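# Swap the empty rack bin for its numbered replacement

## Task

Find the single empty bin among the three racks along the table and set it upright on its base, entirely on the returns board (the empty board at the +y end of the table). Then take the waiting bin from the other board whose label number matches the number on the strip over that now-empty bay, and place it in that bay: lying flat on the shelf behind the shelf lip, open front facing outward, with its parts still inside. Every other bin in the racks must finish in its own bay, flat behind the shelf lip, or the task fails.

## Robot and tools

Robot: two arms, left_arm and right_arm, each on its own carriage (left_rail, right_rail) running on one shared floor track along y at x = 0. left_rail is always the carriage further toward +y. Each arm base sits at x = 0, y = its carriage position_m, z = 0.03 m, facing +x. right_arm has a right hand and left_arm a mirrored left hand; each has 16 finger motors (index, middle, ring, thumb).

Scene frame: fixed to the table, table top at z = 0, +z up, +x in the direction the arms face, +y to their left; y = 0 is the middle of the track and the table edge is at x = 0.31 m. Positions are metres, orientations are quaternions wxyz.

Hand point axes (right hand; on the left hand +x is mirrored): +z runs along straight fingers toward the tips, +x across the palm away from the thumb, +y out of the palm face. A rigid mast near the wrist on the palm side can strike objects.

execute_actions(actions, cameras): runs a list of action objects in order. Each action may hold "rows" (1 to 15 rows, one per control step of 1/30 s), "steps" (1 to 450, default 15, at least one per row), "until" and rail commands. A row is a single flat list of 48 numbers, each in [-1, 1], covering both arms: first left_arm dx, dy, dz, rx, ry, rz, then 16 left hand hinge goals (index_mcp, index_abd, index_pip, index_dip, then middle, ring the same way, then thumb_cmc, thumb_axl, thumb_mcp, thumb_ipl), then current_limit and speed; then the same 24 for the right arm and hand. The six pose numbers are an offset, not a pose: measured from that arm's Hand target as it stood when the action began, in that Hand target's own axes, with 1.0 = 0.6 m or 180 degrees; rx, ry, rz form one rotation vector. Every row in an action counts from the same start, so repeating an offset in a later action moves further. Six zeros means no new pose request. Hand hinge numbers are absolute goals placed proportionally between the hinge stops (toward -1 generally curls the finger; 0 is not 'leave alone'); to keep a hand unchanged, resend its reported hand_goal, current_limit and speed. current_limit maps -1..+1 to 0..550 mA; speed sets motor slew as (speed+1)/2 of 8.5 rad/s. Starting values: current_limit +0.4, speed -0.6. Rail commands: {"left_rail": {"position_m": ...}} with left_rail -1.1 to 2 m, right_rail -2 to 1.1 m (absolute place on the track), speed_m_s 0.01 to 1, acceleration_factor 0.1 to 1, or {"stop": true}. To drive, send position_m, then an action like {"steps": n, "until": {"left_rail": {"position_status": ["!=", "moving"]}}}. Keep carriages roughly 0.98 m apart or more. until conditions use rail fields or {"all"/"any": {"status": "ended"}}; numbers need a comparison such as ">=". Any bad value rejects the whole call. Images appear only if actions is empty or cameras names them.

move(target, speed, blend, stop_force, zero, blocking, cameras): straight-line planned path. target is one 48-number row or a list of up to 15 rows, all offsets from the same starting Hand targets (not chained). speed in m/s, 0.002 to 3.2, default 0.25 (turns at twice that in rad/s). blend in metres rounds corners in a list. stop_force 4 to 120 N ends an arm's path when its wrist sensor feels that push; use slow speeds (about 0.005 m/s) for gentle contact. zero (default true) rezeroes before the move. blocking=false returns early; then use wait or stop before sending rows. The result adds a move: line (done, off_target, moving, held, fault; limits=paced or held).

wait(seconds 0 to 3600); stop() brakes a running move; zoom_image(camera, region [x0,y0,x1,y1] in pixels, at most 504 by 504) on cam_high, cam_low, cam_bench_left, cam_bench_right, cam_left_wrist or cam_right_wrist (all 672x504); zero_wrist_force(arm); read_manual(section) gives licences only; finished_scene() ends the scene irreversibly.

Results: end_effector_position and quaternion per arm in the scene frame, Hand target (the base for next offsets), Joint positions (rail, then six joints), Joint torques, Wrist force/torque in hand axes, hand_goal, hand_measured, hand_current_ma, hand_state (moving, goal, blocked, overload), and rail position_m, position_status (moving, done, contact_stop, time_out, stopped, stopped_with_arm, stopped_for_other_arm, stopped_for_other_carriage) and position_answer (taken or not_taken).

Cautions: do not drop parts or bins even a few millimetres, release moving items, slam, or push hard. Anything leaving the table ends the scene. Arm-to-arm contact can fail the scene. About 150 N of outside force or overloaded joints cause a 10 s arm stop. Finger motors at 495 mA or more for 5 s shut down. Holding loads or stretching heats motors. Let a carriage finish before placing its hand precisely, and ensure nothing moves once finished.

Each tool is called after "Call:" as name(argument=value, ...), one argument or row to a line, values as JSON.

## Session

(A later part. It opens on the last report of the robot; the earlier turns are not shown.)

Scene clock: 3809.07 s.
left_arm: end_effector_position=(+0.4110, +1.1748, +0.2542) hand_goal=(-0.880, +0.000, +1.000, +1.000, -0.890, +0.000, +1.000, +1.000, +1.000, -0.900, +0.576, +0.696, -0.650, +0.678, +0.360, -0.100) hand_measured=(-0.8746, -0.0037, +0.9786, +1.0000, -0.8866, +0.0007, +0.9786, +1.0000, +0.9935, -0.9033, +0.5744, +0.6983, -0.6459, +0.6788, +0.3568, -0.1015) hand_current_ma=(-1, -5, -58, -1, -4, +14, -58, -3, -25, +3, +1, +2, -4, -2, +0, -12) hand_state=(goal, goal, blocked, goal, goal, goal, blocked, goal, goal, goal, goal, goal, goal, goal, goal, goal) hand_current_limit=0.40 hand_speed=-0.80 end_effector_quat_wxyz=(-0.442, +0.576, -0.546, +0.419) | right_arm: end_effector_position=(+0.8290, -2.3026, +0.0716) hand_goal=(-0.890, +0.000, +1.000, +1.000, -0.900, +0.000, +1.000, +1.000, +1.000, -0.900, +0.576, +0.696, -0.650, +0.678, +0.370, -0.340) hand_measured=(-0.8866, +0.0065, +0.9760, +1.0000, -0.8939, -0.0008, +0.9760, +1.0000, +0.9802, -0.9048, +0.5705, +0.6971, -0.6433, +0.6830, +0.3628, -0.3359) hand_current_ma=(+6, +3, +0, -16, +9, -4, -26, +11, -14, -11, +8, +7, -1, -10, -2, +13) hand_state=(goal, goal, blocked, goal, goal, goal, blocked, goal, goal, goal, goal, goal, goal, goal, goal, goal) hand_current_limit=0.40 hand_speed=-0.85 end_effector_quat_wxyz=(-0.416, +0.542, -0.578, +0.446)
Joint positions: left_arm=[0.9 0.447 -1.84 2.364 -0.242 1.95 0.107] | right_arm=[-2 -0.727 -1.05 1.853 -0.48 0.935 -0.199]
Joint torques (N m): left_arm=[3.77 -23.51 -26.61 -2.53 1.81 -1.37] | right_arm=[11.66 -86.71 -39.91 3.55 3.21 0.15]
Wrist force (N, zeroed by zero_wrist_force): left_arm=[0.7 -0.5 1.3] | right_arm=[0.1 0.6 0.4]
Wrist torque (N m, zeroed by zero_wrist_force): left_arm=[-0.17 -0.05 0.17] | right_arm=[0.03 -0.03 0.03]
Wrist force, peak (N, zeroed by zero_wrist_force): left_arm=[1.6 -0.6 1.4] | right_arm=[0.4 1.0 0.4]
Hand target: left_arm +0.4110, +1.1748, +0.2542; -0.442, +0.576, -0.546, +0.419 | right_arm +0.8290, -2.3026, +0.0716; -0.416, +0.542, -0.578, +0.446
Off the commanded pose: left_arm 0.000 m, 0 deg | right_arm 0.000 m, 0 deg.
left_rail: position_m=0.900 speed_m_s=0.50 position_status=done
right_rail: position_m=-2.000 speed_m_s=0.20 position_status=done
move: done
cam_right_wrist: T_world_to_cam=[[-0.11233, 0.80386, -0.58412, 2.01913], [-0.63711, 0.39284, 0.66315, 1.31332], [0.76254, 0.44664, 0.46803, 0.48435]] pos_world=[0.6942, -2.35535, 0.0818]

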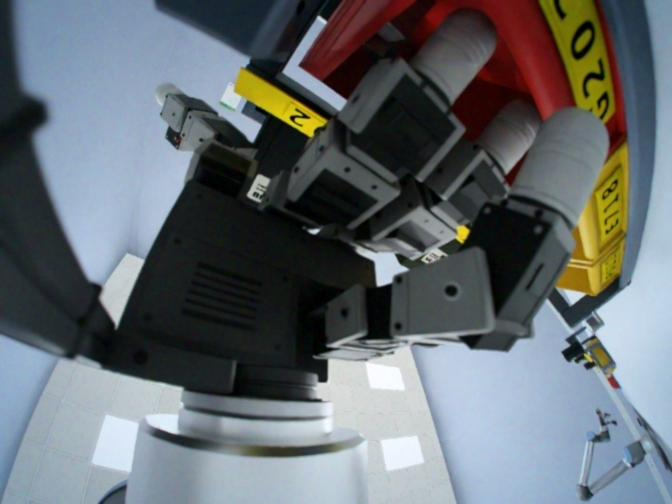

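Call:
move(
  target=[
    [0,0,0,0,0,0,-0.88,0,1,1,-0.89,0,1,1,1,-0.9,0.576,0.696,-0.65,0.678,0.36,-0.1,0.4,-0.8,0,-0.0644,-0.01727,0,0,0,-0.89,0,1,1,-0.9,0,1,1,1,-0.9,0.576,0.696,-0.65,0.678,0.37,-0.34,0.4,-0.85],
    [0,0,0,0,0,0,-0.88,0,1,1,-0.89,0,1,1,1,-0.9,0.576,0.696,-0.65,0.678,0.36,-0.1,0.4,-0.8,0,-0.161,-0.0432,0,0,0,-0.89,0,1,1,-0.9,0,1,1,1,-0.9,0.576,0.696,-0.65,0.678,0.37,-0.34,0.4,-0.85],
    [0,0,0,0,0,0,-0.88,0,1,1,-0.89,0,1,1,1,-0.9,0.576,0.696,-0.65,0.678,0.36,-0.1,0.4,-0.8,0,-0.185,-0.375,0,0,0,-0.89,0,1,1,-0.9,0,1,1,1,-0.9,0.576,0.696,-0.65,0.678,0.37,-0.34,0.4,-0.85],
  ],
  speed=[0.03,0.1,0.2],
  blend=[0,0.01,0],
  cameras=["cam_right_wrist","cam_bench_right"],
)

Call:
zoom_image(
  camera="cam_bench_right",
  region=[220, 300, 360, 400],
)

Scene clock: 3827.60 s.
left_arm: end_effector_position=(+0.4110, +1.1748, +0.2542) hand_goal=(-0.880, +0.000, +1.000, +1.000, -0.890, +0.000, +1.000, +1.000, +1.000, -0.900, +0.576, +0.696, -0.650, +0.678, +0.360, -0.100) hand_measured=(-0.8758, -0.0037, +0.9786, +1.0000, -0.8866, +0.0007, +0.9786, +1.0000, +0.9935, -0.9033, +0.5744, +0.6971, -0.6471, +0.6798, +0.3558, -0.1015) hand_current_ma=(+2, -6, -50, +4, -4, +11, -59, -3, -23, +10, -6, -8, -5, +9, -4, -17) hand_state=(goal, goal, blocked, goal, goal, goal, blocked, goal, goal, goal, goal, goal, goal, goal, goal, goal) hand_current_limit=0.40 hand_speed=-0.80 end_effector_quat_wxyz=(-0.442, +0.576, -0.546, +0.419) | right_arm: end_effector_position=(+0.6405, -2.2899, +0.2365) hand_goal=(-0.890, +0.000, +1.000, +1.000, -0.900, +0.000, +1.000, +1.000, +1.000, -0.900, +0.576, +0.696, -0.650, +0.678, +0.370, -0.340) hand_measured=(-0.8842, +0.0065, +0.9760, +1.0000, -0.8951, +0.0007, +0.9760, +0.9990, +0.9802, -0.9062, +0.5718, +0.6971, -0.6446, +0.6820, +0.3638, -0.3359) hand_current_ma=(+12, +12, -1, -8, +16, +0, -23, +3, -11, -22, +6, +2, -3, -3, -4, +11) hand_state=(goal, goal, blocked, goal, goal, goal, blocked, goal, goal, goal, goal, goal, goal, goal, goal, goal) hand_current_limit=0.40 hand_speed=-0.85 end_effector_quat_wxyz=(-0.416, +0.542, -0.578, +0.446)
Joint positions: left_arm=[0.9 0.447 -1.84 2.364 -0.242 1.95 0.107] | right_arm=[-2 -0.957 -1.463 2.074 -0.211 0.719 -0.31]
Joint torques (N m): left_arm=[3.61 -23.76 -26.13 -2.61 1.74 -1.34] | right_arm=[-12.06 -57.29 -30.57 4.24 -3.69 -1.36]
Wrist force (N, zeroed by zero_wrist_force): left_arm=[1.0 -0.3 1.1] | right_arm=[0.3 -0.2 0.9]
Wrist torque (N m, zeroed by zero_wrist_force): left_arm=[-0.10 -0.10 0.19] | right_arm=[-0.11 -0.12 0.22]
Wrist force, peak (N, zeroed by zero_wrist_force): left_arm=[1.6 -0.4 1.4] | right_arm=[0.3 -0.7 2.2]
Hand target: left_arm +0.4110, +1.1748, +0.2542; -0.442, +0.576, -0.546, +0.419 | right_arm +0.6404, -2.2899, +0.2365; -0.416, +0.542, -0.578, +0.446
Off the commanded pose: left_arm 0.000 m, 0 deg | right_arm 0.000 m, 0 deg.
left_rail: position_m=0.900 speed_m_s=0.50 position_status=done
right_rail: position_m=-2.000 speed_m_s=0.20 position_status=done
move: done
cam_right_wrist: T_world_to_cam=[[-0.11228, 0.80383, -0.58416, 2.08413], [-0.63712, 0.3929, 0.66311, 1.079], [0.76254, 0.44664, 0.46803, 0.54523]] pos_world=[0.5057, -2.34275, 0.2468]
Images, in order (width x height): cam_bench_right 672x504, cam_right_wrist 672x504.

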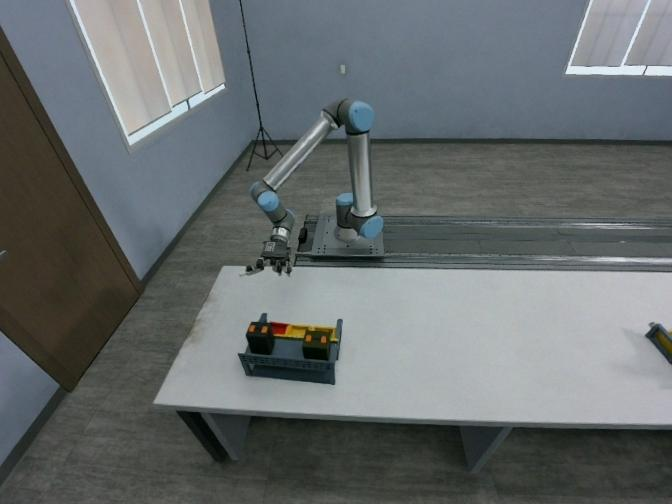

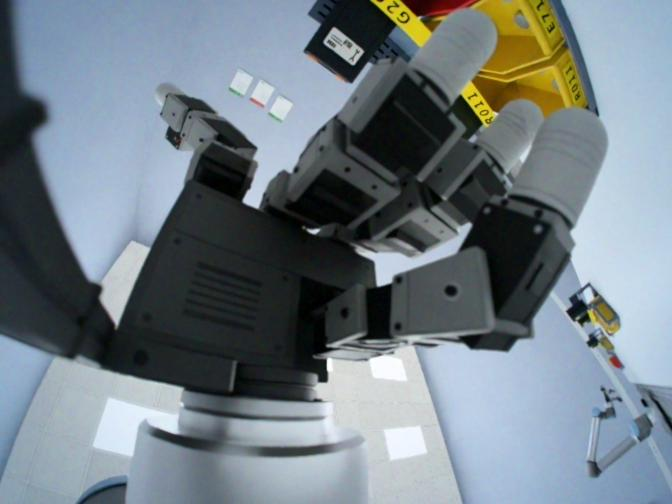

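Scaled by 3.600.

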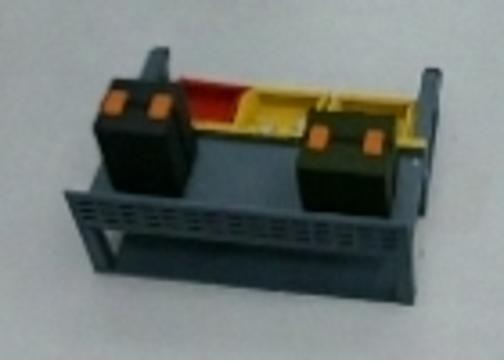

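Call:
move(
  target=[0,0,0,0,0,0,-0.88,0,1,1,-0.89,0,1,1,1,-0.9,0.576,0.696,-0.65,0.678,0.36,-0.1,0.4,-0.8,0,-0.06,0.0,-0.167,0.134,0.036,-0.89,0,1,1,-0.9,0,1,1,1,-0.9,0.576,0.696,-0.65,0.678,0.37,-0.34,0.4,-0.85],
  speed=0.2,
  cameras=["cam_right_wrist"],
)

Scene clock: 3850.13 s.
left_arm: end_effector_position=(+0.4110, +1.1748, +0.2542) hand_goal=(-0.880, +0.000, +1.000, +1.000, -0.890, +0.000, +1.000, +1.000, +1.000, -0.900, +0.576, +0.696, -0.650, +0.678, +0.360, -0.100) hand_measured=(-0.8770, -0.0037, +0.9786, +0.9990, -0.8854, +0.0021, +0.9786, +1.0000, +0.9935, -0.9048, +0.5757, +0.6983, -0.6471, +0.6788, +0.3568, -0.1015) hand_current_ma=(+1, -12, -57, -4, +3, +5, -63, -4, -20, +3, -7, -6, -10, +5, -2, -10) hand_state=(goal, goal, blocked, goal, goal, goal, blocked, goal, goal, goal, goal, goal, goal, goal, goal, goal) hand_current_limit=0.40 hand_speed=-0.80 end_effector_quat_wxyz=(-0.442, +0.576, -0.546, +0.419) | right_arm: end_effector_position=(+0.6496, -2.2905, +0.2713) hand_goal=(-0.890, +0.000, +1.000, +1.000, -0.900, +0.000, +1.000, +1.000, +1.000, -0.900, +0.576, +0.696, -0.650, +0.678, +0.370, -0.340) hand_measured=(-0.8806, +0.0065, +0.9760, +0.9990, -0.8878, +0.0007, +0.9760, +1.0000, +0.9802, -0.9004, +0.5705, +0.6971, -0.6433, +0.6830, +0.3628, -0.3378) hand_current_ma=(+13, +10, -10, -12, +12, -5, -13, +8, +1, -9, +3, +9, -1, -7, +1, +9) hand_state=(goal, goal, blocked, goal, goal, goal, blocked, goal, goal, goal, goal, goal, goal, goal, goal, goal) hand_current_limit=0.40 hand_speed=-0.85 end_effector_quat_wxyz=(+0.158, -0.494, +0.775, -0.360)
Joint positions: left_arm=[0.9 0.447 -1.84 2.364 -0.242 1.95 0.107] | right_arm=[-2 -0.701 -1.369 1.763 0.371 1.49 -0.231]
Joint torques (N m): left_arm=[4.16 -22.62 -26.55 -2.62 1.82 -1.34] | right_arm=[12.04 -48.92 -47.69 5.22 3.86 2.32]
Wrist force (N, zeroed by zero_wrist_force): left_arm=[1.1 -0.5 1.4] | right_arm=[0.1 0.8 0.7]
Wrist torque (N m, zeroed by zero_wrist_force): left_arm=[-0.17 -0.10 0.20] | right_arm=[0.06 0.02 0.11]
Wrist force, peak (N, zeroed by zero_wrist_force): left_arm=[1.3 -0.5 1.8] | right_arm=[0.3 0.1 1.4]
Hand target: left_arm +0.4110, +1.1748, +0.2542; -0.442, +0.576, -0.546, +0.419 | right_arm +0.6496, -2.2905, +0.2713; +0.158, -0.494, +0.775, -0.360
Off the commanded pose: left_arm 0.000 m, 0 deg | right_arm 0.000 m, 0 deg.
left_rail: position_m=0.900 speed_m_s=0.50 position_status=done
right_rail: position_m=-2.000 speed_m_s=0.20 position_status=done
move: done
cam_right_wrist: T_world_to_cam=[[-0.03305, 0.85711, -0.51408, 2.15739], [-0.01766, 0.51378, 0.85774, 0.88359], [0.9993, 0.03742, -0.00185, -0.44136]] pos_world=[0.52795, -2.28656, 0.35036]

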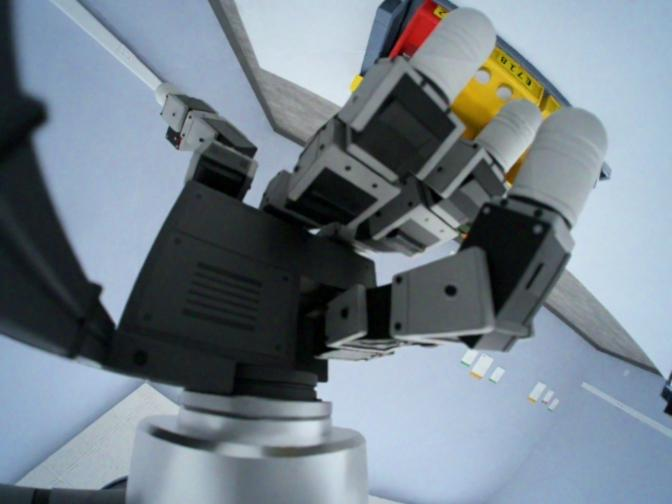

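Call:
zoom_image(
  camera="cam_right_wrist",
  region=[340, 0, 620, 210],
)

Scaled by 1.800 from the camera's image (finer frame: 960x720).

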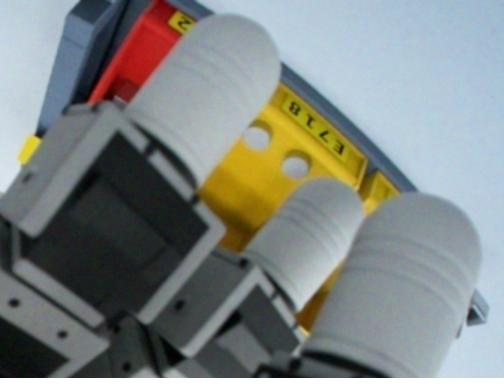

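Call:
execute_actions(
  actions=[
    {"rows":[[0,0,0,0,0,0,-0.88,0,1,1,-0.89,0,1,1,1,-0.9,0.576,0.696,-0.65,0.678,0.36,-0.1,0.4,-0.8,0,0,0,0,0,0,0.75,0,0.576,0.696,0.75,0,0.576,0.696,1,-0.9,0.576,0.696,-0.65,0.678,0.37,-0.34,0.4,-0.5]],"steps":50},
  ],
  cameras=["cam_right_wrist"],
)

Scene clock: 3871.27 s.
left_arm: end_effector_position=(+0.4110, +1.1748, +0.2542) hand_goal=(-0.880, +0.000, +1.000, +1.000, -0.890, +0.000, +1.000, +1.000, +1.000, -0.900, +0.576, +0.696, -0.650, +0.678, +0.360, -0.100) hand_measured=(-0.8758, -0.0037, +0.9773, +1.0000, -0.8854, +0.0007, +0.9786, +1.0000, +0.9922, -0.9048, +0.5757, +0.6971, -0.6471, +0.6788, +0.3558, -0.1015) hand_current_ma=(-6, -11, -53, +1, -2, +8, -64, -5, -21, +3, +2, -9, -3, +8, +0, -10) hand_state=(goal, goal, blocked, goal, goal, goal, blocked, goal, goal, goal, goal, goal, goal, goal, goal, goal) hand_current_limit=0.40 hand_speed=-0.80 end_effector_quat_wxyz=(-0.442, +0.576, -0.546, +0.419) | right_arm: end_effector_position=(+0.6496, -2.2905, +0.2713) hand_goal=(+0.750, +0.000, +0.576, +0.696, +0.750, +0.000, +0.576, +0.696, +1.000, -0.900, +0.576, +0.696, -0.650, +0.678, +0.370, -0.340) hand_measured=(+0.7257, +0.0065, +0.5770, +0.6971, +0.7245, +0.0051, +0.5770, +0.6971, +0.9802, -0.9004, +0.5705, +0.6971, -0.6433, +0.6830, +0.3628, -0.3378) hand_current_ma=(-3, +14, +5, -14, -14, -4, -6, -3, -9, -12, +4, +5, +3, +0, -1, +6) hand_state=(blocked, goal, goal, goal, blocked, goal, goal, goal, goal, goal, goal, goal, goal, goal, goal, goal) hand_current_limit=0.40 hand_speed=-0.50 end_effector_quat_wxyz=(+0.158, -0.494, +0.775, -0.360)
Joint positions: left_arm=[0.9 0.447 -1.84 2.364 -0.242 1.95 0.107] | right_arm=[-2 -0.7 -1.368 1.763 0.371 1.491 -0.231]
Joint torques (N m): left_arm=[3.99 -23.58 -26.2 -2.61 1.82 -1.41] | right_arm=[13.28 -47.52 -47.08 4.61 3.64 2.22]
Wrist force (N, zeroed by zero_wrist_force): left_arm=[0.9 -0.8 1.2] | right_arm=[0.2 0.9 0.5]
Wrist torque (N m, zeroed by zero_wrist_force): left_arm=[-0.18 -0.09 0.19] | right_arm=[-0.11 -0.02 0.11]
Wrist force, peak (N, zeroed by zero_wrist_force): left_arm=[1.3 -0.4 1.7] | right_arm=[0.5 0.8 0.8]
Hand target: left_arm +0.4110, +1.1748, +0.2542; -0.442, +0.576, -0.546, +0.419 | right_arm +0.6496, -2.2905, +0.2713; +0.158, -0.494, +0.775, -0.360
Off the commanded pose: left_arm 0.000 m, 0 deg | right_arm 0.000 m, 0 deg.
left_rail: position_m=0.900 speed_m_s=0.50 position_status=done
right_rail: position_m=-2.000 speed_m_s=0.20 position_status=done
cam_right_wrist: T_world_to_cam=[[-0.03302, 0.85711, -0.51407, 2.15743], [-0.01752, 0.51378, 0.85774, 0.88343], [0.9993, 0.03732, -0.00195, -0.44155]] pos_world=[0.52795, -2.28656, 0.35046]

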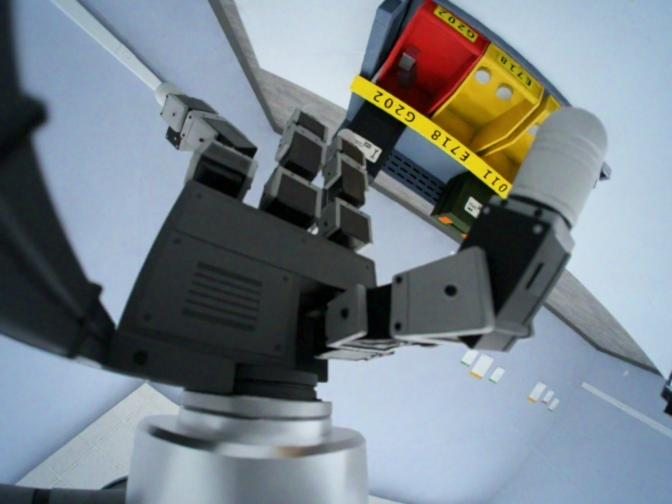

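Excellent view.

Call:
zoom_image(
  camera="cam_right_wrist",
  region=[350, 0, 570, 180],
)

Call:
zoom_image(
  camera="cam_right_wrist",
  region=[400, 0, 560, 120],
)

Scaled by 2.291 from the camera's image (finer frame: 960x720).

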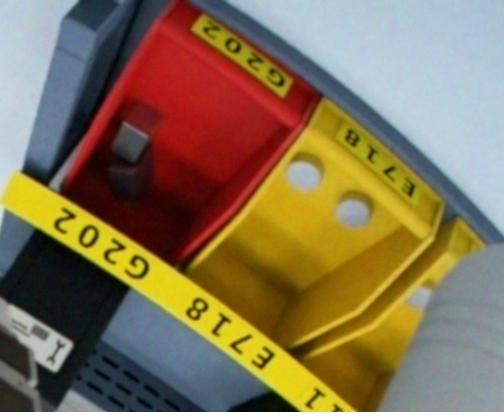

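Scaled by 3.150 from the camera's image (finer frame: 960x720).

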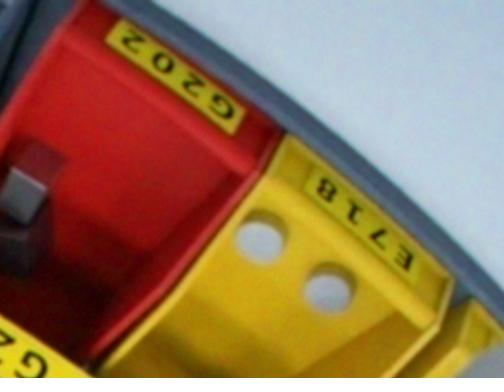

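Call:
move(
  target=[0,0,0,0,0,0,-0.88,0,1,1,-0.89,0,1,1,1,-0.9,0.576,0.696,-0.65,0.678,0.36,-0.1,0.4,-0.8,0.168,0.122,-0.292,0,0,0,0.75,0,0.576,0.696,0.75,0,0.576,0.696,1,-0.9,0.576,0.696,-0.65,0.678,0.37,-0.34,0.4,-0.5],
  speed=0.25,
)

Call:
execute_actions(
  actions=[
    {"right_rail":{"position_m":-0.3,"speed_m_s":0.5,"acceleration_factor":0.4},"steps":300,"until":{"right_rail":{"position_status":["!=","moving"]}}},
  ],
  cameras=["cam_high","cam_right_wrist"],
)

Scene clock: 3898.50 s.
left_arm: end_effector_position=(+0.4110, +1.1748, +0.2542) hand_goal=(-0.880, +0.000, +1.000, +1.000, -0.890, +0.000, +1.000, +1.000, +1.000, -0.900, +0.576, +0.696, -0.650, +0.678, +0.360, -0.100) hand_measured=(-0.8746, -0.0037, +0.9786, +1.0000, -0.8866, +0.0007, +0.9786, +1.0000, +0.9935, -0.9048, +0.5757, +0.6983, -0.6471, +0.6788, +0.3558, -0.1015) hand_current_ma=(+6, -10, -58, +2, +1, +8, -54, -6, -16, +5, -6, +0, -2, +2, -1, -6) hand_state=(goal, goal, blocked, goal, goal, goal, blocked, goal, goal, goal, goal, goal, goal, goal, goal, goal) hand_current_limit=0.40 hand_speed=-0.80 end_effector_quat_wxyz=(-0.442, +0.576, -0.546, +0.419) | right_arm: end_effector_position=(+0.4501, -2.2903, +0.3511) hand_goal=(+0.750, +0.000, +0.576, +0.696, +0.750, +0.000, +0.576, +0.696, +1.000, -0.900, +0.576, +0.696, -0.650, +0.678, +0.370, -0.340) hand_measured=(+0.7269, +0.0065, +0.5782, +0.6971, +0.7245, +0.0051, +0.5757, +0.6971, +0.9802, -0.9018, +0.5718, +0.6971, -0.6433, +0.6820, +0.3628, -0.3378) hand_current_ma=(-5, +8, +9, -7, -10, -5, -5, +5, +2, -5, +6, +12, +4, -7, +0, +12) hand_state=(blocked, goal, goal, goal, blocked, goal, goal, goal, goal, goal, goal, goal, goal, goal, goal, goal) hand_current_limit=0.40 hand_speed=-0.50 end_effector_quat_wxyz=(+0.158, -0.494, +0.775, -0.360)
Joint positions: left_arm=[0.9 0.447 -1.84 2.364 -0.242 1.95 0.107] | right_arm=[-2 -1.021 -1.71 1.976 0.544 1.263 -0.462]
Joint torques (N m): left_arm=[3.47 -23.65 -26.33 -2.41 1.87 -1.3] | right_arm=[-8.62 -38.4 -34.33 5.31 -3.81 -1.62]
Wrist force (N, zeroed by zero_wrist_force): left_arm=[1.0 -0.4 1.5] | right_arm=[0.5 0.5 0.7]
Wrist torque (N m, zeroed by zero_wrist_force): left_arm=[-0.16 -0.09 0.20] | right_arm=[-0.25 -0.10 0.27]
Wrist force, peak (N, zeroed by zero_wrist_force): left_arm=[1.3 -0.6 1.8] | right_arm=[-0.4 -0.3 2.2]
Hand target: left_arm +0.4110, +1.1748, +0.2542; -0.442, +0.576, -0.546, +0.419 | right_arm +0.4500, -2.2903, +0.3512; +0.158, -0.494, +0.775, -0.360
Off the commanded pose: left_arm 0.000 m, 0 deg | right_arm 0.000 m, 0 deg.
left_rail: position_m=0.900 speed_m_s=0.50 position_status=done
right_rail: position_m=-2.000 speed_m_s=0.20 position_status=done
move: done

Scene clock: 3903.30 s.
left_arm: end_effector_position=(+0.4110, +1.1748, +0.2542) hand_goal=(-0.880, +0.000, +1.000, +1.000, -0.890, +0.000, +1.000, +1.000, +1.000, -0.900, +0.576, +0.696, -0.650, +0.678, +0.360, -0.100) hand_measured=(-0.8758, -0.0037, +0.9786, +1.0000, -0.8854, +0.0007, +0.9786, +1.0000, +0.9935, -0.9033, +0.5744, +0.6983, -0.6471, +0.6788, +0.3558, -0.1015) hand_current_ma=(+1, -13, -54, -5, +5, +16, -66, -7, -24, +8, +7, +1, -6, +13, -5, -12) hand_state=(goal, goal, blocked, goal, goal, goal, blocked, goal, goal, goal, goal, goal, goal, goal, goal, goal) hand_current_limit=0.40 hand_speed=-0.80 end_effector_quat_wxyz=(-0.442, +0.576, -0.546, +0.419) | right_arm: end_effector_position=(+0.4500, -0.5905, +0.3512) hand_goal=(+0.750, +0.000, +0.576, +0.696, +0.750, +0.000, +0.576, +0.696, +1.000, -0.900, +0.576, +0.696, -0.650, +0.678, +0.370, -0.340) hand_measured=(+0.7269, +0.0080, +0.5770, +0.6971, +0.7245, +0.0036, +0.5770, +0.6983, +0.9802, -0.9018, +0.5705, +0.6983, -0.6446, +0.6830, +0.3628, -0.3378) hand_current_ma=(-6, +12, +6, -15, -10, -4, -7, +5, -7, -9, +0, +5, -6, -10, -3, +15) hand_state=(blocked, goal, goal, goal, blocked, goal, goal, goal, goal, goal, goal, goal, goal, goal, goal, goal) hand_current_limit=0.40 hand_speed=-0.50 end_effector_quat_wxyz=(+0.158, -0.494, +0.775, -0.360)
Joint positions: left_arm=[0.9 0.447 -1.84 2.364 -0.242 1.95 0.107] | right_arm=[-0.3 -1.021 -1.71 1.976 0.544 1.263 -0.462]
Joint torques (N m): left_arm=[3.74 -24.38 -26.78 -2.51 1.86 -1.36] | right_arm=[-3.79 -17.73 -43.51 3.04 -2.77 -1.32]
Wrist force (N, zeroed by zero_wrist_force): left_arm=[1.3 -0.6 1.1] | right_arm=[0.4 0.4 0.8]
Wrist torque (N m, zeroed by zero_wrist_force): left_arm=[-0.15 -0.13 0.22] | right_arm=[-0.27 -0.08 0.27]
Wrist force, peak (N, zeroed by zero_wrist_force): left_arm=[1.3 -0.4 1.9] | right_arm=[1.1 0.5 1.3]
Hand target: left_arm +0.4110, +1.1748, +0.2542; -0.442, +0.576, -0.546, +0.419 | right_arm +0.4500, -0.5905, +0.3512; +0.158, -0.494, +0.775, -0.360
Off the commanded pose: left_arm 0.000 m, 0 deg | right_arm 0.000 m, 0 deg.
left_rail: position_m=0.900 speed_m_s=0.50 position_status=done
right_rail: position_m=-0.300 speed_m_s=0.50 position_status=done
cam_right_wrist: T_world_to_cam=[[-0.03302, 0.85716, -0.514, 0.73477], [-0.01752, 0.5137, 0.85779, -0.062], [0.9993, 0.03733, -0.00195, -0.30539]] pos_world=[0.32835, -0.58656, 0.43026]

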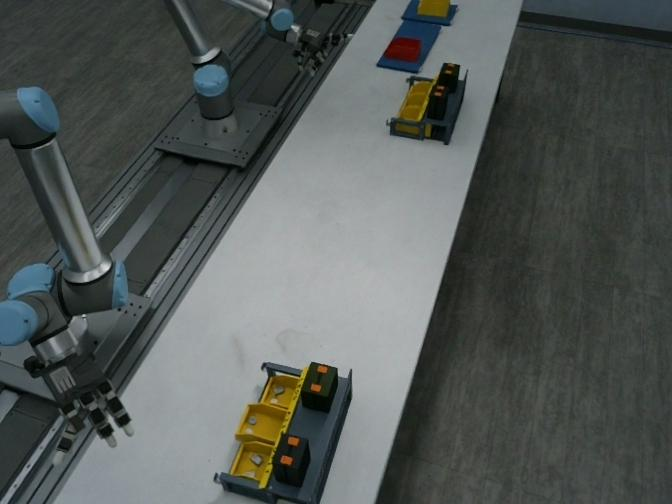

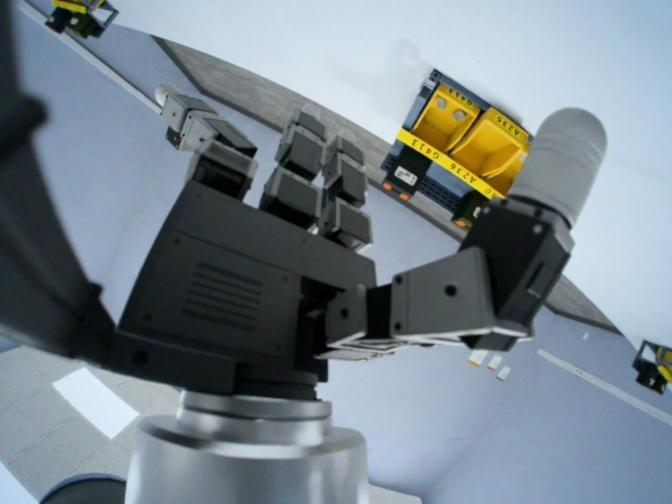

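Call:
zoom_image(
  camera="cam_right_wrist",
  region=[380, 50, 560, 230],
)

Call:
zoom_image(
  camera="cam_high",
  region=[205, 350, 365, 504],
)

Scaled by 2.800 from the camera's image (finer frame: 960x720).

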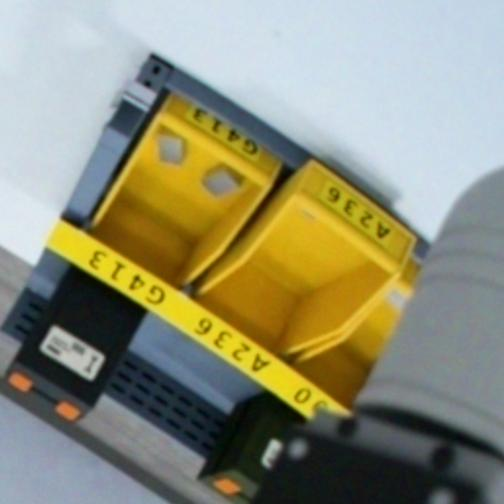

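Scaled by 3.150.

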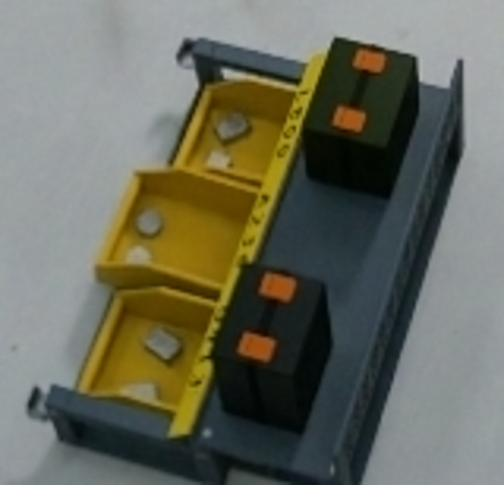

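Call:
execute_actions(
  actions=[
    {"right_rail":{"position_m":-0.15},"steps":150,"until":{"right_rail":{"position_status":["!=","moving"]}}},
  ],
)

Call:
move(
  target=[0,0,0,0,0,0,-0.88,0,1,1,-0.89,0,1,1,1,-0.9,0.576,0.696,-0.65,0.678,0.36,-0.1,0.4,-0.8,0,0,0,0.1679,-0.1734,-0.0588,-0.89,0,1,1,-0.89,0,1,1,1,-0.9,0.576,0.696,-0.65,0.678,0.34,0.1135,0.4,-0.5],
  speed=0.3,
)

Call:
zoom_image(
  camera="cam_high",
  region=[225, 390, 295, 450],
)

Scene clock: 3988.27 s.
left_arm: end_effector_position=(+0.4110, +1.1748, +0.2542) hand_goal=(-0.880, +0.000, +1.000, +1.000, -0.890, +0.000, +1.000, +1.000, +1.000, -0.900, +0.576, +0.696, -0.650, +0.678, +0.360, -0.100) hand_measured=(-0.8758, -0.0037, +0.9773, +1.0000, -0.8854, +0.0021, +0.9786, +1.0000, +0.9935, -0.9048, +0.5744, +0.6971, -0.6459, +0.6788, +0.3558, -0.1015) hand_current_ma=(+0, -13, -58, +1, -2, +10, -61, -4, -18, +9, +1, -12, +3, +5, -6, -8) hand_state=(goal, goal, blocked, goal, goal, goal, blocked, goal, goal, goal, goal, goal, goal, goal, goal, goal) hand_current_limit=0.40 hand_speed=-0.80 end_effector_quat_wxyz=(-0.442, +0.576, -0.546, +0.419) | right_arm: end_effector_position=(+0.4500, -0.4405, +0.3512) hand_goal=(+0.750, +0.000, +0.576, +0.696, +0.750, +0.000, +0.576, +0.696, +1.000, -0.900, +0.576, +0.696, -0.650, +0.678, +0.370, -0.340) hand_measured=(+0.7269, +0.0080, +0.5770, +0.6971, +0.7245, +0.0036, +0.5770, +0.6971, +0.9802, -0.9004, +0.5705, +0.6971, -0.6446, +0.6820, +0.3628, -0.3378) hand_current_ma=(-8, +6, +5, -8, -15, -3, -4, +4, -3, -12, +4, +8, +0, -6, +1, +10) hand_state=(blocked, goal, goal, goal, blocked, goal, goal, goal, goal, goal, goal, goal, goal, goal, goal, goal) hand_current_limit=0.40 hand_speed=-0.50 end_effector_quat_wxyz=(+0.158, -0.494, +0.775, -0.360)
Joint positions: left_arm=[0.9 0.447 -1.84 2.364 -0.242 1.95 0.107] | right_arm=[-0.15 -1.021 -1.71 1.976 0.544 1.263 -0.462]
Joint torques (N m): left_arm=[4.33 -23.54 -26 -2.65 1.9 -1.42] | right_arm=[-0.25 -22.73 -45.49 0.02 -1.62 -1.34]
Wrist force (N, zeroed by zero_wrist_force): left_arm=[1.0 -0.5 1.2] | right_arm=[0.6 0.4 0.7]
Wrist torque (N m, zeroed by zero_wrist_force): left_arm=[-0.14 -0.09 0.19] | right_arm=[-0.26 -0.12 0.29]
Wrist force, peak (N, zeroed by zero_wrist_force): left_arm=[1.1 -0.8 1.7] | right_arm=[1.4 0.1 1.2]
Hand target: left_arm +0.4110, +1.1748, +0.2542; -0.442, +0.576, -0.546, +0.419 | right_arm +0.4500, -0.4405, +0.3512; +0.158, -0.494, +0.775, -0.360
Off the commanded pose: left_arm 0.000 m, 0 deg | right_arm 0.000 m, 0 deg.
left_rail: position_m=0.900 speed_m_s=0.50 position_status=done
right_rail: position_m=-0.150 speed_m_s=0.50 position_status=done

Scene clock: 3990.50 s.
left_arm: end_effector_position=(+0.4110, +1.1748, +0.2542) hand_goal=(-0.880, +0.000, +1.000, +1.000, -0.890, +0.000, +1.000, +1.000, +1.000, -0.900, +0.576, +0.696, -0.650, +0.678, +0.360, -0.100) hand_measured=(-0.8746, -0.0037, +0.9773, +1.0000, -0.8866, +0.0007, +0.9786, +1.0000, +0.9935, -0.9048, +0.5744, +0.6971, -0.6471, +0.6788, +0.3568, -0.1006) hand_current_ma=(-3, -4, -49, -5, -2, +8, -53, +0, -16, +2, -2, -4, -3, +11, -4, -6) hand_state=(goal, goal, blocked, goal, goal, goal, blocked, goal, goal, goal, goal, goal, goal, goal, goal, goal) hand_current_limit=0.40 hand_speed=-0.80 end_effector_quat_wxyz=(-0.442, +0.576, -0.546, +0.419) | right_arm: end_effector_position=(+0.4500, -0.4404, +0.3512) hand_goal=(-0.890, +0.000, +1.000, +1.000, -0.890, +0.000, +1.000, +1.000, +1.000, -0.900, +0.576, +0.696, -0.650, +0.678, +0.340, +0.114) hand_measured=(-0.8722, +0.0065, +0.9747, +0.9977, -0.8710, +0.0036, +0.9760, +0.9977, +0.9802, -0.9018, +0.5705, +0.6971, -0.6446, +0.6830, +0.3370, +0.1109) hand_current_ma=(+15, +9, -10, -4, +16, +5, -20, +4, -2, -6, +8, +4, +3, -2, -3, +6) hand_state=(goal, goal, blocked, goal, goal, goal, blocked, goal, goal, goal, goal, goal, goal, goal, goal, goal) hand_current_limit=0.40 hand_speed=-0.50 end_effector_quat_wxyz=(-0.447, +0.582, -0.538, +0.415)
Joint positions: left_arm=[0.9 0.447 -1.84 2.364 -0.242 1.95 0.107] | right_arm=[-0.15 -1.394 -1.601 2.121 0.685 0.277 -1.195]
Joint torques (N m): left_arm=[3.45 -23.75 -26 -2.68 1.89 -1.44] | right_arm=[-11.17 -20.41 -44.03 7.91 -5.12 -1.36]
Wrist force (N, zeroed by zero_wrist_force): left_arm=[1.1 -0.7 1.2] | right_arm=[0.1 0.2 0.4]
Wrist torque (N m, zeroed by zero_wrist_force): left_arm=[-0.18 -0.10 0.21] | right_arm=[-0.05 -0.09 0.17]
Wrist force, peak (N, zeroed by zero_wrist_force): left_arm=[1.4 -0.4 1.5] | right_arm=[0.1 1.0 1.2]
Hand target: left_arm +0.4110, +1.1748, +0.2542; -0.442, +0.576, -0.546, +0.419 | right_arm +0.4500, -0.4404, +0.3512; -0.447, +0.582, -0.538, +0.415
Off the commanded pose: left_arm 0.000 m, 0 deg | right_arm 0.000 m, 0 deg.
left_rail: position_m=0.900 speed_m_s=0.50 position_status=done
right_rail: position_m=-0.150 speed_m_s=0.50 position_status=done
move: done

Scaled by 7.200.
This view is cut from an older image: the scene may have changed since it was taken.

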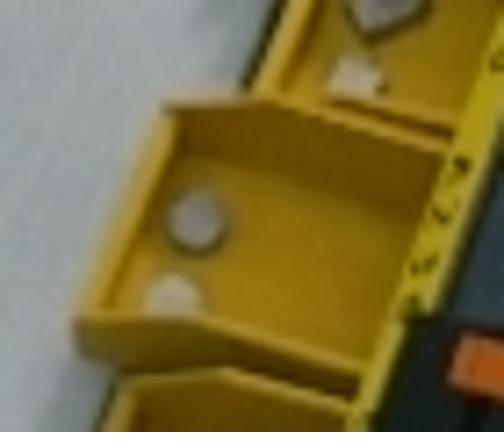

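Call:
move(
  target=[
    [0,0,0,0,0,0,-0.88,0,1,1,-0.89,0,1,1,1,-0.9,0.576,0.696,-0.65,0.678,0.36,-0.1,0.4,-0.8,0,0,0,0,0.0048,0.0013,-0.89,0,1,1,-0.89,0,1,1,1,0.5,1,1,-0.65,0.678,0.34,0.1135,0.4,-0.5],
    [0,0,0,0,0,0,-0.88,0,1,1,-0.89,0,1,1,1,-0.9,0.576,0.696,-0.65,0.678,0.36,-0.1,0.4,-0.8,-0.025,0.1645,0.617,0,0.0048,0.0013,-0.89,0,1,1,-0.89,0,1,1,1,0.5,1,1,-0.65,0.678,0.34,0.1135,0.4,-0.5],
  ],
  speed=0.25,
  cameras=["cam_high","cam_right_wrist"],
)

Scene clock: 4066.50 s.
left_arm: end_effector_position=(+0.4110, +1.1748, +0.2542) hand_goal=(-0.880, +0.000, +1.000, +1.000, -0.890, +0.000, +1.000, +1.000, +1.000, -0.900, +0.576, +0.696, -0.650, +0.678, +0.360, -0.100) hand_measured=(-0.8758, -0.0037, +0.9786, +1.0000, -0.8866, +0.0007, +0.9786, +1.0000, +0.9935, -0.9048, +0.5757, +0.6983, -0.6471, +0.6788, +0.3558, -0.1006) hand_current_ma=(-1, -4, -58, +5, -4, +10, -61, +0, -28, +8, -10, -2, -2, +3, +0, -2) hand_state=(goal, goal, blocked, goal, goal, goal, blocked, goal, goal, goal, goal, goal, goal, goal, goal, goal) hand_current_limit=0.40 hand_speed=-0.80 end_effector_quat_wxyz=(-0.442, +0.576, -0.546, +0.419) | right_arm: end_effector_position=(+0.7805, -0.4006, +0.1611) hand_goal=(-0.890, +0.000, +1.000, +1.000, -0.890, +0.000, +1.000, +1.000, +1.000, +0.500, +1.000, +1.000, -0.650, +0.678, +0.340, +0.114) hand_measured=(-0.8734, +0.0065, +0.9747, +0.9977, -0.8710, +0.0051, +0.9760, +0.9977, +0.9802, +0.4607, +0.9529, +0.9977, -0.6446, +0.6830, +0.3360, +0.1109) hand_current_ma=(+18, +8, -13, -9, +15, -4, -18, +8, -7, -21, -33, +4, +0, -9, +4, +6) hand_state=(goal, goal, blocked, goal, goal, goal, blocked, goal, goal, blocked, blocked, goal, goal, goal, goal, goal) hand_current_limit=0.40 hand_speed=-0.50 end_effector_quat_wxyz=(-0.444, +0.578, -0.542, +0.419)
Joint positions: left_arm=[0.9 0.447 -1.84 2.364 -0.242 1.95 0.107] | right_arm=[-0.15 -0.747 -1.214 1.911 -0.331 0.798 -0.264]
Joint torques (N m): left_arm=[3.74 -23.88 -26.77 -2.67 1.96 -1.48] | right_arm=[15.21 -54.43 -43.98 -3.35 3.02 2.05]
Wrist force (N, zeroed by zero_wrist_force): left_arm=[0.9 -0.5 1.2] | right_arm=[0.3 0.4 0.9]
Wrist torque (N m, zeroed by zero_wrist_force): left_arm=[-0.14 -0.09 0.19] | right_arm=[-0.04 -0.07 0.04]
Wrist force, peak (N, zeroed by zero_wrist_force): left_arm=[1.2 -0.3 1.8] | right_arm=[0.0 0.2 2.4]
Hand target: left_arm +0.4110, +1.1748, +0.2542; -0.442, +0.576, -0.546, +0.419 | right_arm +0.7806, -0.4006, +0.1611; -0.444, +0.578, -0.542, +0.419
Off the commanded pose: left_arm 0.000 m, 0 deg | right_arm 0.000 m, 0 deg.
left_rail: position_m=0.900 speed_m_s=0.50 position_status=done
right_rail: position_m=-0.150 speed_m_s=0.50 position_status=done
move: done
cam_right_wrist: T_world_to_cam=[[-0.21187, 0.78321, -0.58455, 0.60664], [-0.68181, 0.31007, 0.66257, 0.47772], [0.70018, 0.53893, 0.4683, -0.28444]] pos_world=[0.65341, -0.46996, 0.17129]

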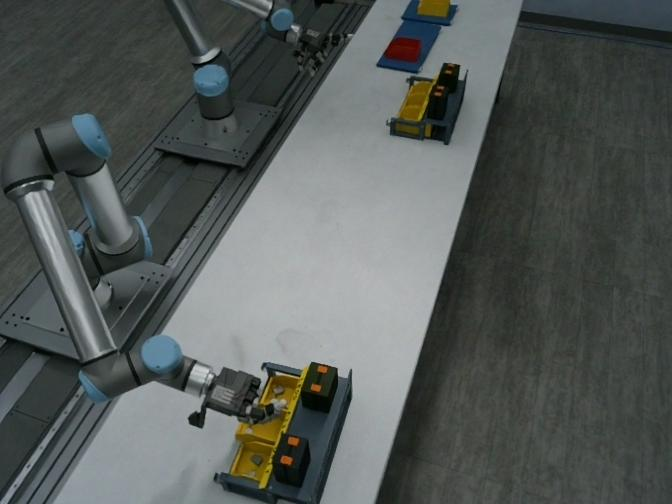

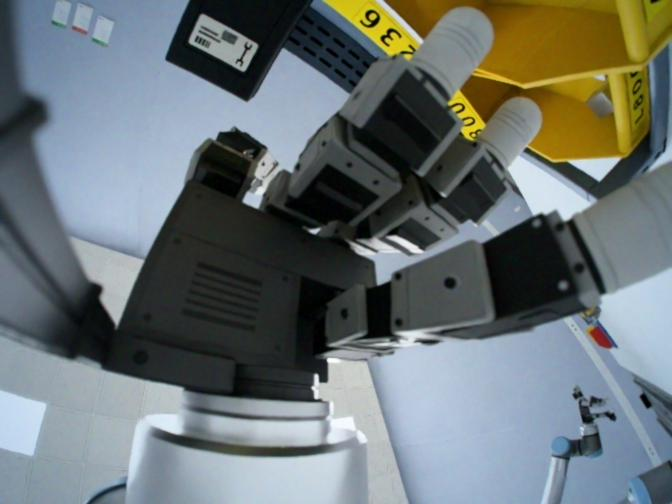

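Call:
move(
  target=[0,0,0,0,0,0,-0.88,0,1,1,-0.89,0,1,1,1,-0.9,0.576,0.696,-0.65,0.678,0.36,-0.1,0.4,-0.8,0,0.0681,0.0355,0,0,0,-0.89,0,1,1,-0.89,0,1,1,1,0.45,0.95,1,-0.65,0.678,0.34,0.1135,0.4,-0.5],
  speed=0.05,
  stop_force=5,
  cameras=["cam_high","cam_right_wrist"],
)

Call:
zoom_image(
  camera="cam_right_wrist",
  region=[380, 0, 672, 220],
)

Call:
zoom_image(
  camera="cam_high",
  region=[205, 350, 345, 480],
)

Scene clock: 4106.90 s.
left_arm: end_effector_position=(+0.4110, +1.1748, +0.2542) hand_goal=(-0.880, +0.000, +1.000, +1.000, -0.890, +0.000, +1.000, +1.000, +1.000, -0.900, +0.576, +0.696, -0.650, +0.678, +0.360, -0.100) hand_measured=(-0.8758, -0.0037, +0.9773, +0.9990, -0.8854, +0.0007, +0.9786, +1.0000, +0.9935, -0.9033, +0.5757, +0.6983, -0.6471, +0.6788, +0.3558, -0.1015) hand_current_ma=(+7, -18, -66, -9, +2, +12, -58, +5, -23, +0, +0, +6, +2, +1, -6, -10) hand_state=(goal, goal, blocked, goal, goal, goal, blocked, goal, goal, goal, goal, goal, goal, goal, goal, goal) hand_current_limit=0.40 hand_speed=-0.80 end_effector_quat_wxyz=(-0.442, +0.576, -0.546, +0.419) | right_arm: end_effector_position=(+0.7907, -0.4002, +0.1161) hand_goal=(-0.890, +0.000, +1.000, +1.000, -0.890, +0.000, +1.000, +1.000, +1.000, +0.450, +0.950, +1.000, -0.650, +0.678, +0.340, +0.114) hand_measured=(-0.8734, +0.0065, +0.9747, +0.9977, -0.8722, +0.0051, +0.9760, +0.9977, +0.9802, +0.4490, +0.9324, +0.9977, -0.6459, +0.6820, +0.3360, +0.1109) hand_current_ma=(+15, +12, -4, -6, +12, -7, -23, +4, -4, -12, +4, +6, +1, -10, +4, +3) hand_state=(goal, goal, blocked, goal, goal, goal, blocked, goal, goal, goal, goal, goal, goal, goal, goal, goal) hand_current_limit=0.40 hand_speed=-0.50 end_effector_quat_wxyz=(-0.444, +0.578, -0.542, +0.419)
Joint positions: left_arm=[0.9 0.447 -1.84 2.364 -0.242 1.95 0.107] | right_arm=[-0.15 -0.735 -1.151 1.918 -0.406 0.809 -0.258]
Joint torques (N m): left_arm=[4.16 -23.99 -26.78 -2.5 1.78 -1.41] | right_arm=[13.68 -59.05 -25.73 -3.28 2.96 2.05]
Wrist force (N, zeroed by zero_wrist_force): left_arm=[1.1 -0.2 1.4] | right_arm=[0.3 0.3 0.6]
Wrist torque (N m, zeroed by zero_wrist_force): left_arm=[-0.13 -0.10 0.19] | right_arm=[-0.04 -0.05 0.03]
Wrist force, peak (N, zeroed by zero_wrist_force): left_arm=[1.4 -0.5 1.5] | right_arm=[0.4 0.0 1.2]
Hand target: left_arm +0.4110, +1.1748, +0.2542; -0.442, +0.576, -0.546, +0.419 | right_arm +0.7907, -0.4002, +0.1161; -0.444, +0.578, -0.542, +0.419
Off the commanded pose: left_arm 0.000 m, 0 deg | right_arm 0.000 m, 0 deg.
left_rail: position_m=0.900 speed_m_s=0.50 position_status=done
right_rail: position_m=-0.150 speed_m_s=0.50 position_status=done
move: done
cam_right_wrist: T_world_to_cam=[[-0.21187, 0.78321, -0.58455, 0.58211], [-0.68181, 0.31007, 0.66257, 0.51434], [0.70018, 0.53893, 0.4683, -0.27078]] pos_world=[0.66361, -0.46946, 0.12629]

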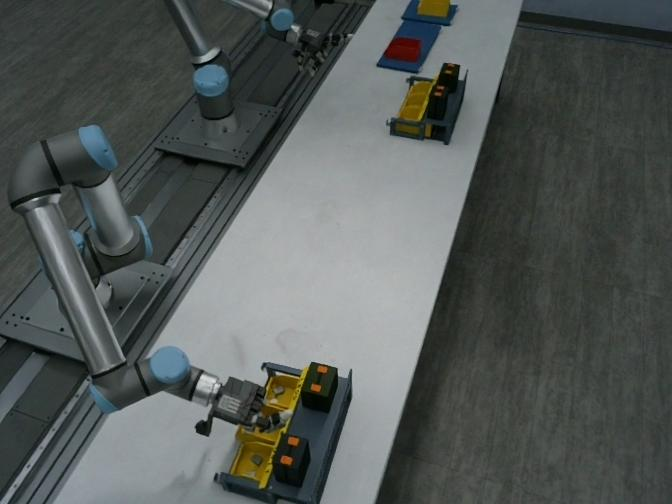

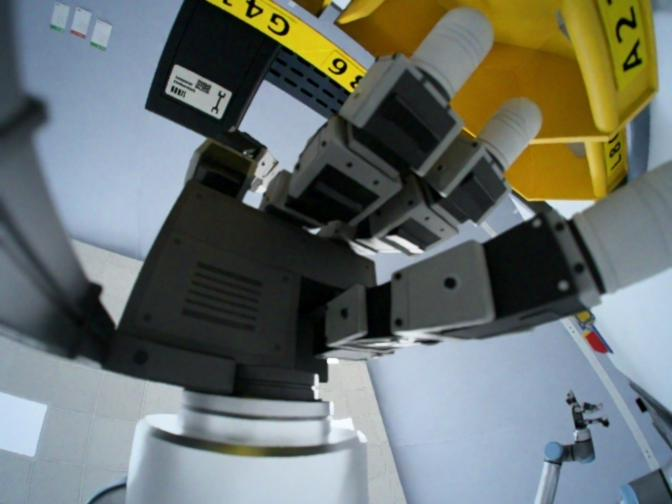

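Scaled by 1.726 from the camera's image (finer frame: 960x720).

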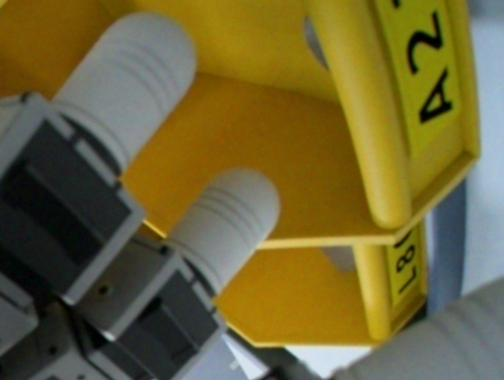

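Scaled by 3.600.

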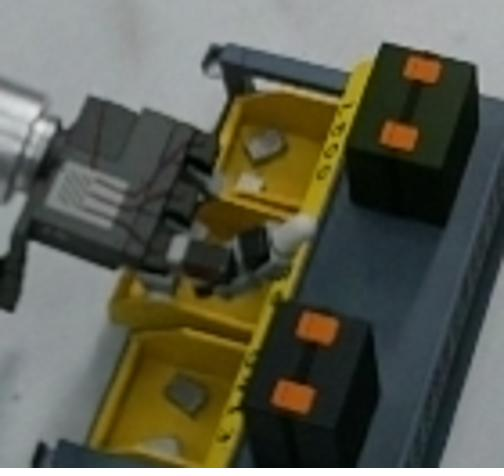

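Call:
move(
  target=[0,0,0,0,0,0,-0.88,0,1,1,-0.89,0,1,1,1,-0.9,0.576,0.696,-0.65,0.678,0.36,-0.1,0.4,-0.8,0,0.0599,0.0212,0,0,0,-0.89,0,1,1,-0.89,0,1,1,1,0.45,0.95,1,-0.65,0.678,0.34,0.1135,0.4,-0.5],
  speed=0.02,
  stop_force=4,
  cameras=["cam_high","cam_right_wrist"],
)

Call:
zoom_image(
  camera="cam_right_wrist",
  region=[380, 0, 672, 220],
)

Call:
zoom_image(
  camera="cam_high",
  region=[205, 350, 345, 480],
)

Scene clock: 4145.20 s.
left_arm: end_effector_position=(+0.4110, +1.1748, +0.2542) hand_goal=(-0.880, +0.000, +1.000, +1.000, -0.890, +0.000, +1.000, +1.000, +1.000, -0.900, +0.576, +0.696, -0.650, +0.678, +0.360, -0.100) hand_measured=(-0.8746, -0.0037, +0.9786, +1.0000, -0.8854, +0.0007, +0.9786, +1.0000, +0.9922, -0.9048, +0.5744, +0.6971, -0.6471, +0.6788, +0.3568, -0.1006) hand_current_ma=(+7, -7, -47, -10, -1, +5, -60, +1, -14, -2, +0, -7, -3, +11, -7, -6) hand_state=(goal, goal, blocked, goal, goal, goal, blocked, goal, goal, goal, goal, goal, goal, goal, goal, goal) hand_current_limit=0.40 hand_speed=-0.80 end_effector_quat_wxyz=(-0.442, +0.576, -0.546, +0.419) | right_arm: end_effector_position=(+0.7939, -0.4001, +0.0781) hand_goal=(-0.890, +0.000, +1.000, +1.000, -0.890, +0.000, +1.000, +1.000, +1.000, +0.450, +0.950, +1.000, -0.650, +0.678, +0.340, +0.114) hand_measured=(-0.8722, +0.0065, +0.9747, +0.9977, -0.8722, +0.0036, +0.9760, +0.9977, +0.9802, +0.4490, +0.9324, +0.9977, -0.6446, +0.6830, +0.3360, +0.1109) hand_current_ma=(+23, +2, -6, -6, +17, +1, -23, +3, -7, -7, -4, +4, +0, -11, +1, +8) hand_state=(goal, goal, blocked, goal, goal, goal, blocked, goal, goal, goal, goal, goal, goal, goal, goal, goal) hand_current_limit=0.40 hand_speed=-0.50 end_effector_quat_wxyz=(-0.444, +0.578, -0.542, +0.419)
Joint positions: left_arm=[0.9 0.447 -1.84 2.364 -0.242 1.95 0.107] | right_arm=[-0.15 -0.731 -1.101 1.929 -0.469 0.813 -0.256]
Joint torques (N m): left_arm=[3.52 -23.64 -26.19 -2.6 1.8 -1.44] | right_arm=[14.46 -60.92 -24.54 -3.39 3.07 2.29]
Wrist force (N, zeroed by zero_wrist_force): left_arm=[1.0 -0.5 1.3] | right_arm=[0.3 0.4 0.9]
Wrist torque (N m, zeroed by zero_wrist_force): left_arm=[-0.16 -0.09 0.19] | right_arm=[-0.05 -0.06 0.01]
Wrist force, peak (N, zeroed by zero_wrist_force): left_arm=[1.4 -0.6 1.6] | right_arm=[0.0 0.1 1.2]
Hand target: left_arm +0.4110, +1.1748, +0.2542; -0.442, +0.576, -0.546, +0.419 | right_arm +0.7939, -0.4001, +0.0781; -0.444, +0.578, -0.542, +0.419
Off the commanded pose: left_arm 0.000 m, 0 deg | right_arm 0.000 m, 0 deg.
left_rail: position_m=0.900 speed_m_s=0.50 position_status=done
right_rail: position_m=-0.150 speed_m_s=0.50 position_status=done
move: done
cam_right_wrist: T_world_to_cam=[[-0.21187, 0.78321, -0.58455, 0.56047], [-0.68181, 0.31007, 0.66257, 0.5416], [0.70018, 0.53893, 0.4683, -0.25521]] pos_world=[0.66671, -0.46936, 0.08829]

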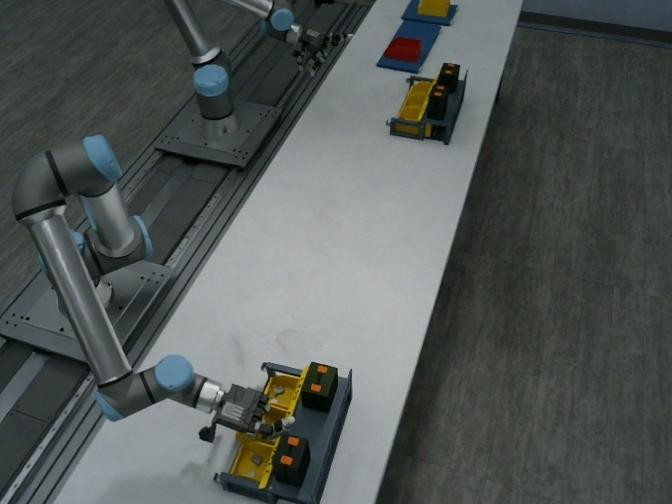

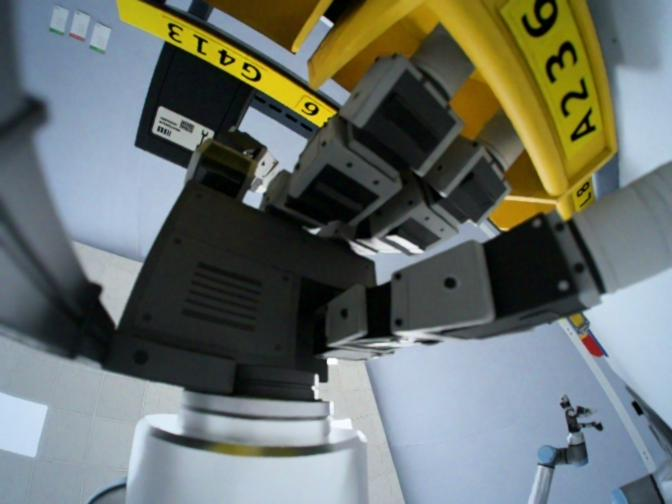

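Scaled by 1.726 from the camera's image (finer frame: 960x720).

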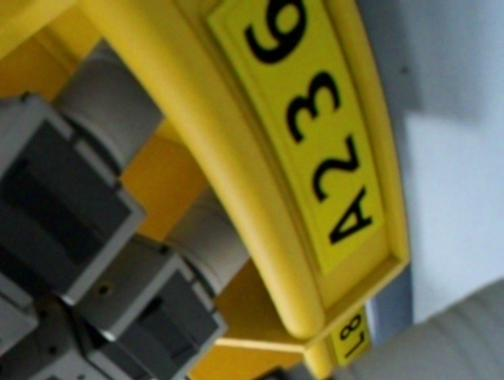

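Scaled by 3.600.

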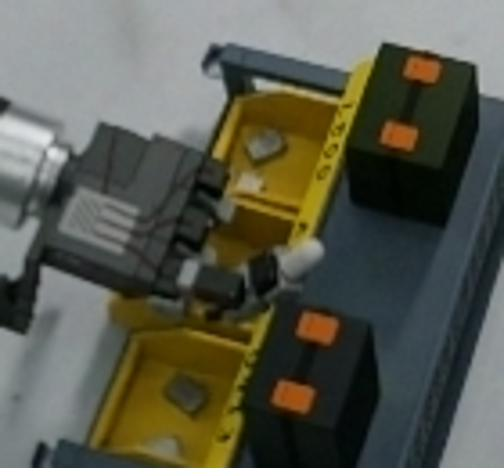

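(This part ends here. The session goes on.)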